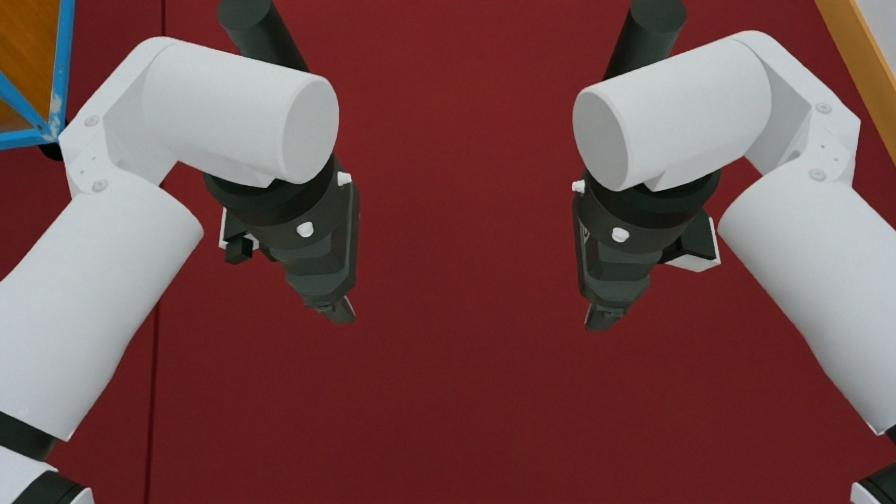

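Scene clock: 120.70 s.
Joint torques (N m): left_arm=[-16.38 2.89 3.62 -8.04 0.38 -0.49 0.33] | right_arm=[-18.55 -2.41 -2.51 -8 -0.17 0.03 -0.33]
External joint torques (N m): left_arm=[1.38 -1.48 0.3 0.02 0.19 -0.32 0.34] | right_arm=[-0.8 1.3 0.24 -0.39 -0.24 0.15 -0.33]
Motor temperatures (°C): left_arm=[31 28 32 36 35 33 37] | right_arm=[35 30 32 31 36 36 34]
Wrist force (N): left_arm=[1.0 2.8 -7.5] | right_arm=[-1.1 1.0 -4.5]
Wrist torque (N m): left_arm=[-0.47 0.17 0.09] | right_arm=[-0.11 -0.02 -0.06]
Wrist force, peak (N): left_arm=[1.0 1.9 -8.5] | right_arm=[-0.9 1.0 -5.6]
move: done
base_odometry: x=-0.107 y=-0.246 heading=-1.678
lidar_m: 2.24 2.84 0.97 0.89 0.88 1.32 4.22 1.52 0.99 0.89 0.89 1.10
base_status: done (sent for 3.67 of 3.67 s)
joint_positions: torso_squat_rad=+0.050 torso_shift_rad=+0.200 torso_pitch_rad=+0.500 torso_yaw_rad=+0.000 left_shoulder_pitch_rad=-1.026 left_shoulder_roll_rad=+0.311 left_shoulder_yaw_rad=-0.273 left_elbow_rad=-1.038 left_forearm_roll_rad=+0.486 left_wrist_pitch_rad=+1.418 left_hand_roll_rad=+0.392 left_gripper_m=+0.099 right_shoulder_pitch_rad=-1.063 right_shoulder_roll_rad=-0.261 right_shoulder_yaw_rad=+0.296 right_elbow_rad=-0.995 right_forearm_roll_rad=-0.462 right_wrist_pitch_rad=+1.405 right_hand_roll_rad=-0.432 right_gripper_m=+0.099 head_pan_rad=+0.000 head_tilt_rad=+0.700
joint_status: not commanded
wheel_motors_off: 0
motor_effort: left_wheel=-3(55) right_wheel=+3(34)
chest: x=+0.0592 y=+0.0001 z=+1.2372 quat_wxyz=(+0.969, +0.000, +0.247, +0.000) (m; base frame)
left_hand: x=+0.4977 y=+0.1316 z=+0.7978 quat_wxyz=(+0.999, -0.050, +0.000, +0.000) (m; base frame)
right_hand: x=+0.4976 y=-0.1048 z=+0.7977 quat_wxyz=(+0.999, +0.050, +0.000, +0.000) (m; base frame)
pictures: none
No camera images: "cameras" was empty.

Scene clock: 124.73 s.
Joint torques (N m): left_arm=[-16.24 2.8 3.73 -8.04 0.41 -0.54 0.33] | right_arm=[-18.39 -2.1 -2.51 -8.2 -0.11 -0.04 -0.31]
External joint torques (N m): left_arm=[1.52 -1.57 0.41 0.02 0.21 -0.38 0.34] | right_arm=[-0.64 1.6 0.25 -0.59 -0.18 0.07 -0.31]
Motor temperatures (°C): left_arm=[31 28 32 36 35 33 37] | right_arm=[35 30 32 31 36 36 34]
Wrist force (N): left_arm=[0.6 2.3 -7.4] | right_arm=[-0.6 1.1 -5.1]
Wrist torque (N m): left_arm=[-0.36 0.15 0.04] | right_arm=[-0.13 0.05 -0.06]
Wrist force, peak (N): left_arm=[0.8 3.1 -8.4] | right_arm=[-0.8 1.1 -5.6]
move: done
base_odometry: x=-0.107 y=-0.246 heading=+0.001
lidar_m: 0.89 0.91 1.85 3.94 1.29 0.93 0.88 0.93 1.24 3.16 1.29 0.93
base_status: done (sent for 2.1 of 2.1 s)
joint_positions: torso_squat_rad=+0.050 torso_shift_rad=+0.200 torso_pitch_rad=+0.500 torso_yaw_rad=+0.000 left_shoulder_pitch_rad=-1.026 left_shoulder_roll_rad=+0.311 left_shoulder_yaw_rad=-0.273 left_elbow_rad=-1.038 left_forearm_roll_rad=+0.486 left_wrist_pitch_rad=+1.418 left_hand_roll_rad=+0.392 left_gripper_m=+0.099 right_shoulder_pitch_rad=-1.063 right_shoulder_roll_rad=-0.261 right_shoulder_yaw_rad=+0.296 right_elbow_rad=-0.995 right_forearm_roll_rad=-0.462 right_wrist_pitch_rad=+1.405 right_hand_roll_rad=-0.432 right_gripper_m=+0.099 head_pan_rad=+0.000 head_tilt_rad=+0.450
joint_status: all done
wheel_motors_off: 0
motor_effort: left_wheel=-4(35) right_wheel=+17(35)
chest: x=+0.0592 y=+0.0001 z=+1.2372 quat_wxyz=(+0.969, +0.000, +0.247, +0.000) (m; base frame)
left_hand: x=+0.4977 y=+0.1316 z=+0.7978 quat_wxyz=(+0.999, -0.050, +0.000, +0.000) (m; base frame)
right_hand: x=+0.4976 y=-0.1048 z=+0.7977 quat_wxyz=(+0.999, +0.050, +0.000, +0.000) (m; base frame)
pictures: head_camera
camera_calibration:
head_camera: T_world_to_cam=[[-0.00904594, -0.999504, -0.0301619, 0.0429849], [-0.778767, 0.0259623, -0.626776, 1.06642], [0.627248, 0.0178193, -0.778616, 0.927524], [0, 0, 0, 1]] pos_world=[0.249096, -0.00125112, 1.39189]

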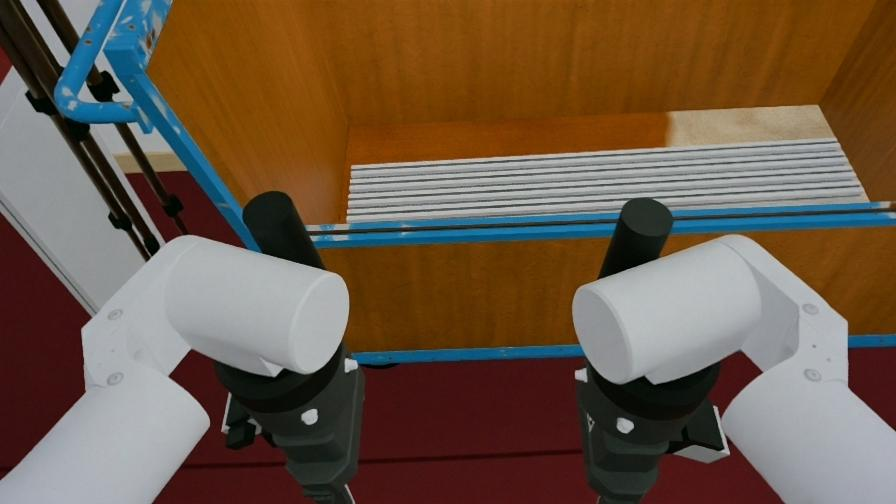

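>>> move:
  base: {"x_m_s":0.4,"for_s":1.0}
  joints: {"head_tilt_rad":0.6}
  cameras: ["head_camera"]

>>> zoom_image:
  camera: "head_camera"
  region: [200, 0, 700, 350]

Scene clock: 140.63 s.
Joint torques (N m): left_arm=[-16.29 2.96 3.93 -7.89 0.38 -0.49 0.25] | right_arm=[-18.33 -2.48 -2.37 -8.12 -0.22 0.02 -0.28]
External joint torques (N m): left_arm=[1.47 -1.4 0.61 0.17 0.18 -0.32 0.25] | right_arm=[-0.58 1.22 0.39 -0.5 -0.29 0.13 -0.28]
Motor temperatures (°C): left_arm=[31 28 32 36 34 33 37] | right_arm=[35 30 32 31 36 36 34]
Wrist force (N): left_arm=[-0.1 1.8 -7.5] | right_arm=[-0.5 0.4 -4.6]
Wrist torque (N m): left_arm=[-0.31 0.09 0.08] | right_arm=[-0.05 0.06 -0.08]
Wrist force, peak (N): left_arm=[0.7 3.3 -8.7] | right_arm=[-0.1 1.1 -5.7]
move: done
base_odometry: x=+0.293 y=-0.246 heading=+0.001
lidar_m: 0.49 0.49 1.02 4.51 1.88 1.34 1.26 1.34 1.80 4.53 0.72 0.51
base_status: done (sent for 1 of 1 s)
joint_positions: torso_squat_rad=+0.050 torso_shift_rad=+0.200 torso_pitch_rad=+0.500 torso_yaw_rad=+0.000 left_shoulder_pitch_rad=-1.026 left_shoulder_roll_rad=+0.311 left_shoulder_yaw_rad=-0.273 left_elbow_rad=-1.038 left_forearm_roll_rad=+0.486 left_wrist_pitch_rad=+1.418 left_hand_roll_rad=+0.392 left_gripper_m=+0.099 right_shoulder_pitch_rad=-1.063 right_shoulder_roll_rad=-0.261 right_shoulder_yaw_rad=+0.296 right_elbow_rad=-0.995 right_forearm_roll_rad=-0.462 right_wrist_pitch_rad=+1.405 right_hand_roll_rad=-0.432 right_gripper_m=+0.099 head_pan_rad=+0.000 head_tilt_rad=+0.600
joint_status: all done
wheel_motors_off: 0
motor_effort: left_wheel=-1(28) right_wheel=+4(44)
chest: x=+0.0593 y=+0.0001 z=+1.2372 quat_wxyz=(+0.969, +0.000, +0.247, +0.000) (m; base frame)
left_hand: x=+0.4977 y=+0.1316 z=+0.7978 quat_wxyz=(+0.999, -0.050, +0.000, +0.000) (m; base frame)
right_hand: x=+0.4977 y=-0.1047 z=+0.7977 quat_wxyz=(+0.999, +0.050, +0.000, +0.000) (m; base frame)
pictures: head_camera
camera_calibration:
head_camera: T_world_to_cam=[[-0.013451, -0.999504, -0.0284699, 0.0413806], [-0.863684, 0.0259611, -0.503364, 0.908144], [0.503854, 0.0178183, -0.863605, 1.06827], [0, 0, 0, 1]] pos_world=[0.246653, -0.00125112, 1.38087]

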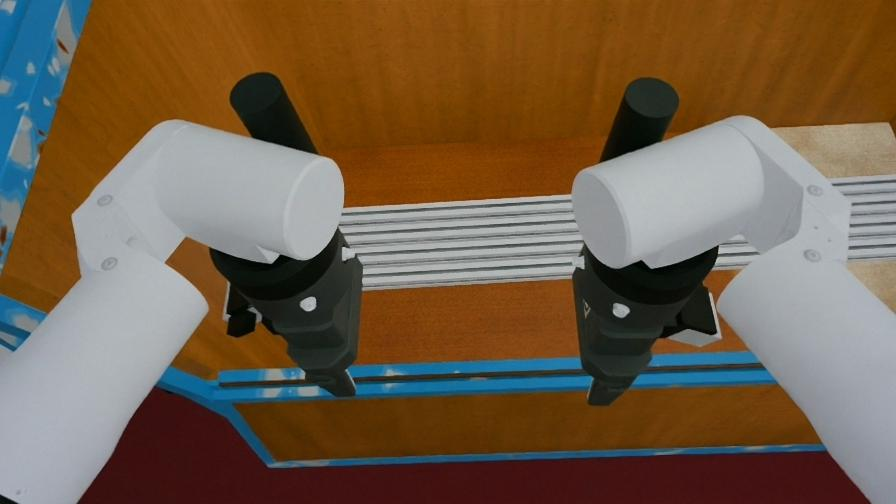

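Scaled by 1.008 from the camera's 896x504 image, which has a finer 1280x720 frame.

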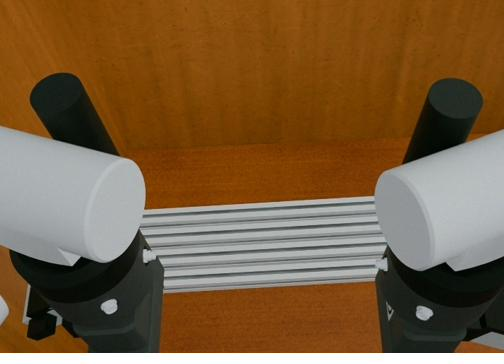

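>>> move:
  base: {"x_m_s":0.2,"for_s":1.0}
  joints: {"head_tilt_rad":0.75}

Scene clock: 146.50 s.
Joint torques (N m): left_arm=[-16.38 3.02 3.76 -7.82 0.38 -0.38 0.15] | right_arm=[-18.07 -2.23 -2.47 -8.06 -0.14 -0.15 -0.24]
External joint torques (N m): left_arm=[1.39 -1.34 0.44 0.24 0.18 -0.22 0.15] | right_arm=[-0.32 1.48 0.29 -0.44 -0.21 -0.03 -0.24]
Motor temperatures (°C): left_arm=[31 28 32 36 34 32 37] | right_arm=[35 30 32 31 36 36 34]
Wrist force (N): left_arm=[0.6 2.7 -7.6] | right_arm=[-0.4 0.9 -4.7]
Wrist torque (N m): left_arm=[-0.44 0.14 0.07] | right_arm=[-0.11 0.07 -0.09]
Wrist force, peak (N): left_arm=[0.2 2.5 -8.3] | right_arm=[-1.1 1.0 -5.5]
move: done
base_odometry: x=+0.494 y=-0.246 heading=+0.000
lidar_m: 0.28 0.30 0.40 3.78 2.17 1.56 1.47 1.54 2.07 4.76 0.41 0.30
base_status: done (sent for 1 of 1 s)
joint_positions: torso_squat_rad=+0.050 torso_shift_rad=+0.200 torso_pitch_rad=+0.500 torso_yaw_rad=+0.000 left_shoulder_pitch_rad=-1.026 left_shoulder_roll_rad=+0.311 left_shoulder_yaw_rad=-0.273 left_elbow_rad=-1.038 left_forearm_roll_rad=+0.486 left_wrist_pitch_rad=+1.418 left_hand_roll_rad=+0.392 left_gripper_m=+0.099 right_shoulder_pitch_rad=-1.063 right_shoulder_roll_rad=-0.261 right_shoulder_yaw_rad=+0.296 right_elbow_rad=-0.995 right_forearm_roll_rad=-0.462 right_wrist_pitch_rad=+1.405 right_hand_roll_rad=-0.432 right_gripper_m=+0.099 head_pan_rad=+0.000 head_tilt_rad=+0.750
joint_status: all done
wheel_motors_off: 0
motor_effort: left_wheel=-2(22) right_wheel=+2(24)
chest: x=+0.0593 y=+0.0001 z=+1.2372 quat_wxyz=(+0.969, +0.000, +0.247, +0.000) (m; base frame)
left_hand: x=+0.4977 y=+0.1316 z=+0.7978 quat_wxyz=(+0.999, -0.050, +0.000, +0.000) (m; base frame)
right_hand: x=+0.4977 y=-0.1047 z=+0.7977 quat_wxyz=(+0.999, +0.050, +0.000, +0.000) (m; base frame)
pictures: head_camera, left_wrist_camera, right_wrist_camera
camera_calibration:
head_camera: T_world_to_cam=[[-0.0176497, -0.999502, -0.0261764, 0.0389012], [-0.929225, 0.026062, -0.368594, 0.730614], [0.369092, 0.0178182, -0.929222, 1.1837], [0, 0, 0, 1]] pos_world=[0.242697, -0.00125082, 1.37024]
left_wrist_camera: T_world_to_cam=[[0.9996, 0.0258776, -0.0113682, -0.492402], [0.0278884, -0.837597, 0.545576, -0.309857], [0.00459618, -0.545675, -0.837984, 0.810542], [0, 0, 0, 1]] pos_world=[0.497122, 0.1955, 0.842674]
right_wrist_camera: T_world_to_cam=[[-0.999246, -0.0260679, -0.0287886, 0.516249], [-0.0380381, 0.806492, 0.59002, -0.34016], [0.00783721, 0.59067, -0.806875, 0.773703], [0, 0, 0, 1]] pos_world=[0.496857, -0.169209, 0.839845]

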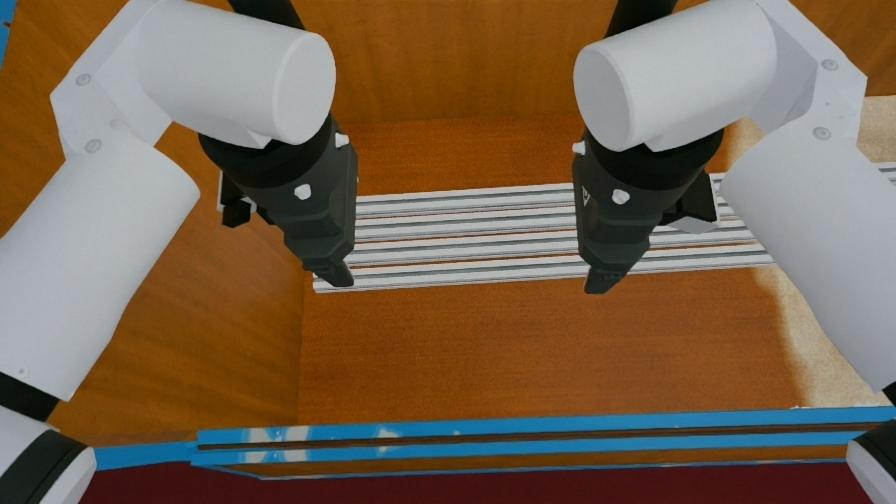

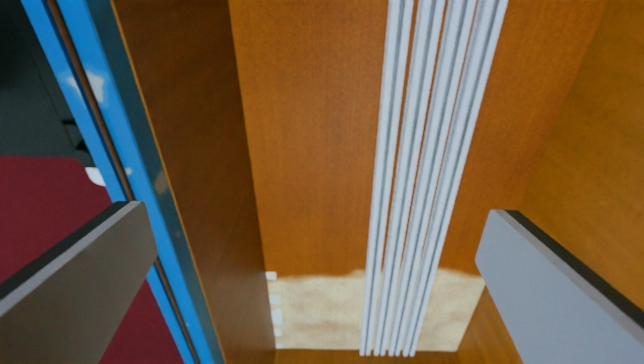

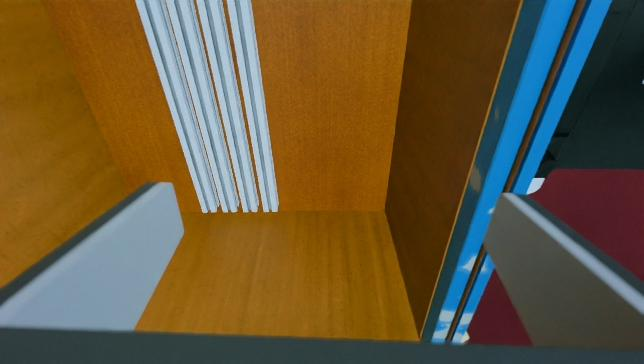

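>>> move:
  base: {"x_m_s":-0.4,"for_s":1.233}
  cameras: []

>>> move:
  base: {"turn_rad_s":0.75,"for_s":1.58}
  cameras: []

>>> move:
  base: {"x_m_s":0.4,"for_s":2.4}
  cameras: []

>>> move:
  base: {"turn_rad_s":0.4,"for_s":0.96}
  cameras: ["head_camera"]

Scene clock: 177.73 s.
Joint torques (N m): left_arm=[-16.71 2.74 3.77 -7.9 0.45 -0.37 0.3] | right_arm=[-18.4 -2.41 -2.44 -8.04 -0.15 -0.01 -0.38]
External joint torques (N m): left_arm=[1.06 -1.62 0.44 0.16 0.26 -0.2 0.31] | right_arm=[-0.65 1.3 0.32 -0.43 -0.22 0.11 -0.38]
Motor temperatures (°C): left_arm=[31 28 32 36 34 32 37] | right_arm=[35 30 32 31 35 36 34]
Wrist force (N): left_arm=[0.3 1.6 -7.5] | right_arm=[-0.6 0.5 -5.2]
Wrist torque (N m): left_arm=[-0.31 0.14 0.09] | right_arm=[-0.06 0.03 -0.08]
Wrist force, peak (N): left_arm=[0.2 2.3 -8.6] | right_arm=[-0.9 0.1 -5.7]
move: done
base_odometry: x=+0.000 y=-0.246 heading=-0.001
lidar_m: 0.78 0.80 1.78 4.41 1.47 1.04 0.98 1.03 1.39 3.48 1.15 0.81
base_status: done (sent for 1.23 of 1.23 s)
joint_positions: torso_squat_rad=+0.050 torso_shift_rad=+0.200 torso_pitch_rad=+0.500 torso_yaw_rad=+0.000 left_shoulder_pitch_rad=-1.026 left_shoulder_roll_rad=+0.311 left_shoulder_yaw_rad=-0.273 left_elbow_rad=-1.038 left_forearm_roll_rad=+0.486 left_wrist_pitch_rad=+1.418 left_hand_roll_rad=+0.392 left_gripper_m=+0.099 right_shoulder_pitch_rad=-1.063 right_shoulder_roll_rad=-0.261 right_shoulder_yaw_rad=+0.296 right_elbow_rad=-0.995 right_forearm_roll_rad=-0.462 right_wrist_pitch_rad=+1.405 right_hand_roll_rad=-0.432 right_gripper_m=+0.099 head_pan_rad=+0.000 head_tilt_rad=+0.750
joint_status: not commanded
wheel_motors_off: 0
motor_effort: left_wheel=-16(31) right_wheel=+17(38)
chest: x=+0.0592 y=+0.0001 z=+1.2373 quat_wxyz=(+0.969, +0.000, +0.247, +0.000) (m; base frame)
left_hand: x=+0.4977 y=+0.1316 z=+0.7979 quat_wxyz=(+0.999, -0.050, +0.000, +0.000) (m; base frame)
right_hand: x=+0.4976 y=-0.1047 z=+0.7977 quat_wxyz=(+0.999, +0.050, +0.000, +0.000) (m; base frame)
pictures: none
No camera images: "cameras" was empty.

Scene clock: 181.17 s.
Joint torques (N m): left_arm=[-16.68 3.09 3.65 -7.76 0.32 -0.41 0.22] | right_arm=[-18.52 -2.2 -2.54 -8.29 -0.14 0.12 -0.32]
External joint torques (N m): left_arm=[1.09 -1.27 0.33 0.3 0.12 -0.25 0.22] | right_arm=[-0.76 1.51 0.22 -0.67 -0.21 0.24 -0.32]
Motor temperatures (°C): left_arm=[31 28 32 36 34 32 37] | right_arm=[35 30 32 31 35 36 34]
Wrist force (N): left_arm=[0.6 2.0 -7.8] | right_arm=[-0.5 0.8 -5.3]
Wrist torque (N m): left_arm=[-0.36 0.16 0.07] | right_arm=[-0.08 0.01 -0.11]
Wrist force, peak (N): left_arm=[0.9 2.3 -8.4] | right_arm=[-0.1 0.8 -5.7]
move: done
base_odometry: x=+0.000 y=-0.246 heading=+1.173
lidar_m: 1.80 2.81 1.28 1.01 0.99 1.06 1.58 4.48 1.09 0.79 0.78 0.85
base_status: done (sent for 1.57 of 1.57 s)
joint_positions: torso_squat_rad=+0.050 torso_shift_rad=+0.200 torso_pitch_rad=+0.500 torso_yaw_rad=+0.000 left_shoulder_pitch_rad=-1.026 left_shoulder_roll_rad=+0.311 left_shoulder_yaw_rad=-0.273 left_elbow_rad=-1.038 left_forearm_roll_rad=+0.486 left_wrist_pitch_rad=+1.418 left_hand_roll_rad=+0.392 left_gripper_m=+0.099 right_shoulder_pitch_rad=-1.063 right_shoulder_roll_rad=-0.261 right_shoulder_yaw_rad=+0.296 right_elbow_rad=-0.995 right_forearm_roll_rad=-0.462 right_wrist_pitch_rad=+1.405 right_hand_roll_rad=-0.432 right_gripper_m=+0.099 head_pan_rad=+0.000 head_tilt_rad=+0.750
joint_status: not commanded
wheel_motors_off: 0
motor_effort: left_wheel=-7(36) right_wheel=+16(39)
chest: x=+0.0592 y=+0.0001 z=+1.2373 quat_wxyz=(+0.969, +0.000, +0.247, +0.000) (m; base frame)
left_hand: x=+0.4977 y=+0.1316 z=+0.7979 quat_wxyz=(+0.999, -0.050, +0.000, +0.000) (m; base frame)
right_hand: x=+0.4976 y=-0.1047 z=+0.7977 quat_wxyz=(+0.999, +0.050, +0.000, +0.000) (m; base frame)
pictures: none
No camera images: "cameras" was empty.

Scene clock: 185.00 s.
Joint torques (N m): left_arm=[-16.49 2.95 3.86 -7.78 0.42 -0.37 0.29] | right_arm=[-17.89 -2.69 -2.18 -8.11 -0.27 -0.12 -0.18]
External joint torques (N m): left_arm=[1.27 -1.41 0.54 0.27 0.22 -0.21 0.29] | right_arm=[-0.14 1.01 0.58 -0.5 -0.33 0 -0.18]
Motor temperatures (°C): left_arm=[31 28 32 36 34 32 37] | right_arm=[35 30 32 31 35 36 34]
Wrist force (N): left_arm=[0.6 2.3 -8.0] | right_arm=[-0.5 0.7 -5.4]
Wrist torque (N m): left_arm=[-0.41 0.13 0.06] | right_arm=[-0.10 0.04 -0.05]
Wrist force, peak (N): left_arm=[0.0 2.3 -8.7] | right_arm=[-0.6 0.3 -6.1]
move: done
base_odometry: x=+0.372 y=+0.640 heading=+1.173
lidar_m: 1.86 3.93 1.78 1.42 1.38 1.49 2.21 1.14 0.68 0.57 0.56 0.84
base_status: done (sent for 2.4 of 2.4 s)
joint_positions: torso_squat_rad=+0.050 torso_shift_rad=+0.200 torso_pitch_rad=+0.500 torso_yaw_rad=+0.000 left_shoulder_pitch_rad=-1.026 left_shoulder_roll_rad=+0.311 left_shoulder_yaw_rad=-0.273 left_elbow_rad=-1.038 left_forearm_roll_rad=+0.486 left_wrist_pitch_rad=+1.418 left_hand_roll_rad=+0.392 left_gripper_m=+0.099 right_shoulder_pitch_rad=-1.063 right_shoulder_roll_rad=-0.261 right_shoulder_yaw_rad=+0.296 right_elbow_rad=-0.995 right_forearm_roll_rad=-0.462 right_wrist_pitch_rad=+1.405 right_hand_roll_rad=-0.432 right_gripper_m=+0.099 head_pan_rad=+0.000 head_tilt_rad=+0.750
joint_status: not commanded
wheel_motors_off: 0
motor_effort: left_wheel=+0(29) right_wheel=-1(42)
chest: x=+0.0593 y=+0.0001 z=+1.2372 quat_wxyz=(+0.969, +0.000, +0.247, +0.000) (m; base frame)
left_hand: x=+0.4977 y=+0.1316 z=+0.7979 quat_wxyz=(+0.999, -0.050, +0.000, +0.000) (m; base frame)
right_hand: x=+0.4976 y=-0.1047 z=+0.7977 quat_wxyz=(+0.999, +0.050, +0.000, +0.000) (m; base frame)
pictures: none
No camera images: "cameras" was empty.

Scene clock: 187.10 s.
Joint torques (N m): left_arm=[-16.32 3.07 3.65 -7.79 0.36 -0.4 0.26] | right_arm=[-18.05 -2.44 -2.34 -8.07 -0.18 -0.07 -0.31]
External joint torques (N m): left_arm=[1.45 -1.29 0.33 0.26 0.16 -0.24 0.26] | right_arm=[-0.3 1.27 0.42 -0.45 -0.24 0.04 -0.31]
Motor temperatures (°C): left_arm=[31 28 32 36 34 32 37] | right_arm=[35 30 32 31 35 36 34]
Wrist force (N): left_arm=[0.7 2.6 -8.0] | right_arm=[-0.1 1.0 -4.9]
Wrist torque (N m): left_arm=[-0.40 0.23 0.09] | right_arm=[-0.14 0.11 -0.11]
Wrist force, peak (N): left_arm=[0.2 2.5 -8.7] | right_arm=[-0.8 0.2 -5.6]
move: done
base_odometry: x=+0.372 y=+0.639 heading=+1.559
lidar_m: 4.12 2.05 1.46 1.38 1.42 1.90 1.74 0.69 0.67 0.58 0.91 0.84
base_status: done (sent for 0.97 of 0.97 s)
joint_positions: torso_squat_rad=+0.050 torso_shift_rad=+0.200 torso_pitch_rad=+0.500 torso_yaw_rad=+0.000 left_shoulder_pitch_rad=-1.026 left_shoulder_roll_rad=+0.311 left_shoulder_yaw_rad=-0.273 left_elbow_rad=-1.038 left_forearm_roll_rad=+0.486 left_wrist_pitch_rad=+1.418 left_hand_roll_rad=+0.392 left_gripper_m=+0.099 right_shoulder_pitch_rad=-1.063 right_shoulder_roll_rad=-0.261 right_shoulder_yaw_rad=+0.296 right_elbow_rad=-0.995 right_forearm_roll_rad=-0.462 right_wrist_pitch_rad=+1.405 right_hand_roll_rad=-0.432 right_gripper_m=+0.099 head_pan_rad=+0.000 head_tilt_rad=+0.750
joint_status: not commanded
wheel_motors_off: 0
motor_effort: left_wheel=-3(39) right_wheel=+16(38)
chest: x=+0.0592 y=+0.0001 z=+1.2372 quat_wxyz=(+0.969, +0.000, +0.247, +0.000) (m; base frame)
left_hand: x=+0.4977 y=+0.1316 z=+0.7979 quat_wxyz=(+0.999, -0.050, +0.000, +0.000) (m; base frame)
right_hand: x=+0.4976 y=-0.1047 z=+0.7977 quat_wxyz=(+0.999, +0.050, +0.000, +0.000) (m; base frame)
pictures: head_camera
camera_calibration:
head_camera: T_world_to_cam=[[-0.0175526, -0.999504, -0.0261396, 0.0389295], [-0.929226, 0.0259582, -0.368598, 0.730655], [0.369094, 0.0178197, -0.929221, 1.18379], [0, 0, 0, 1]] pos_world=[0.242697, -0.00115113, 1.37034]

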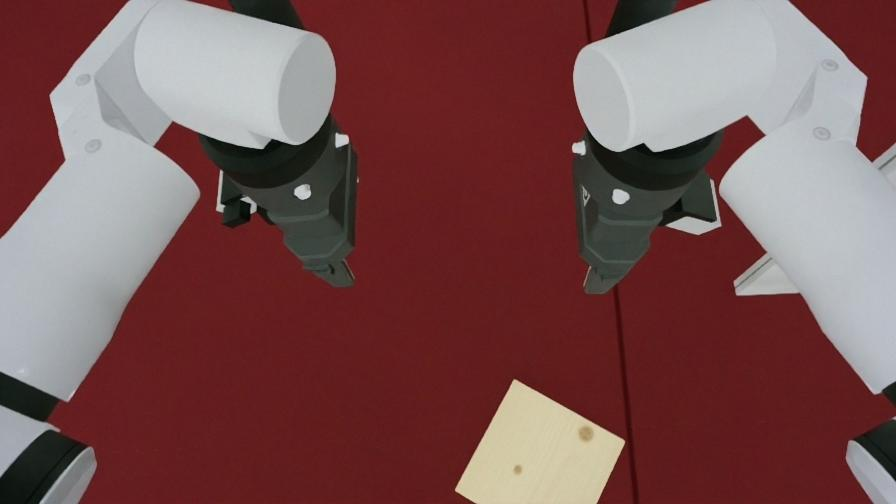

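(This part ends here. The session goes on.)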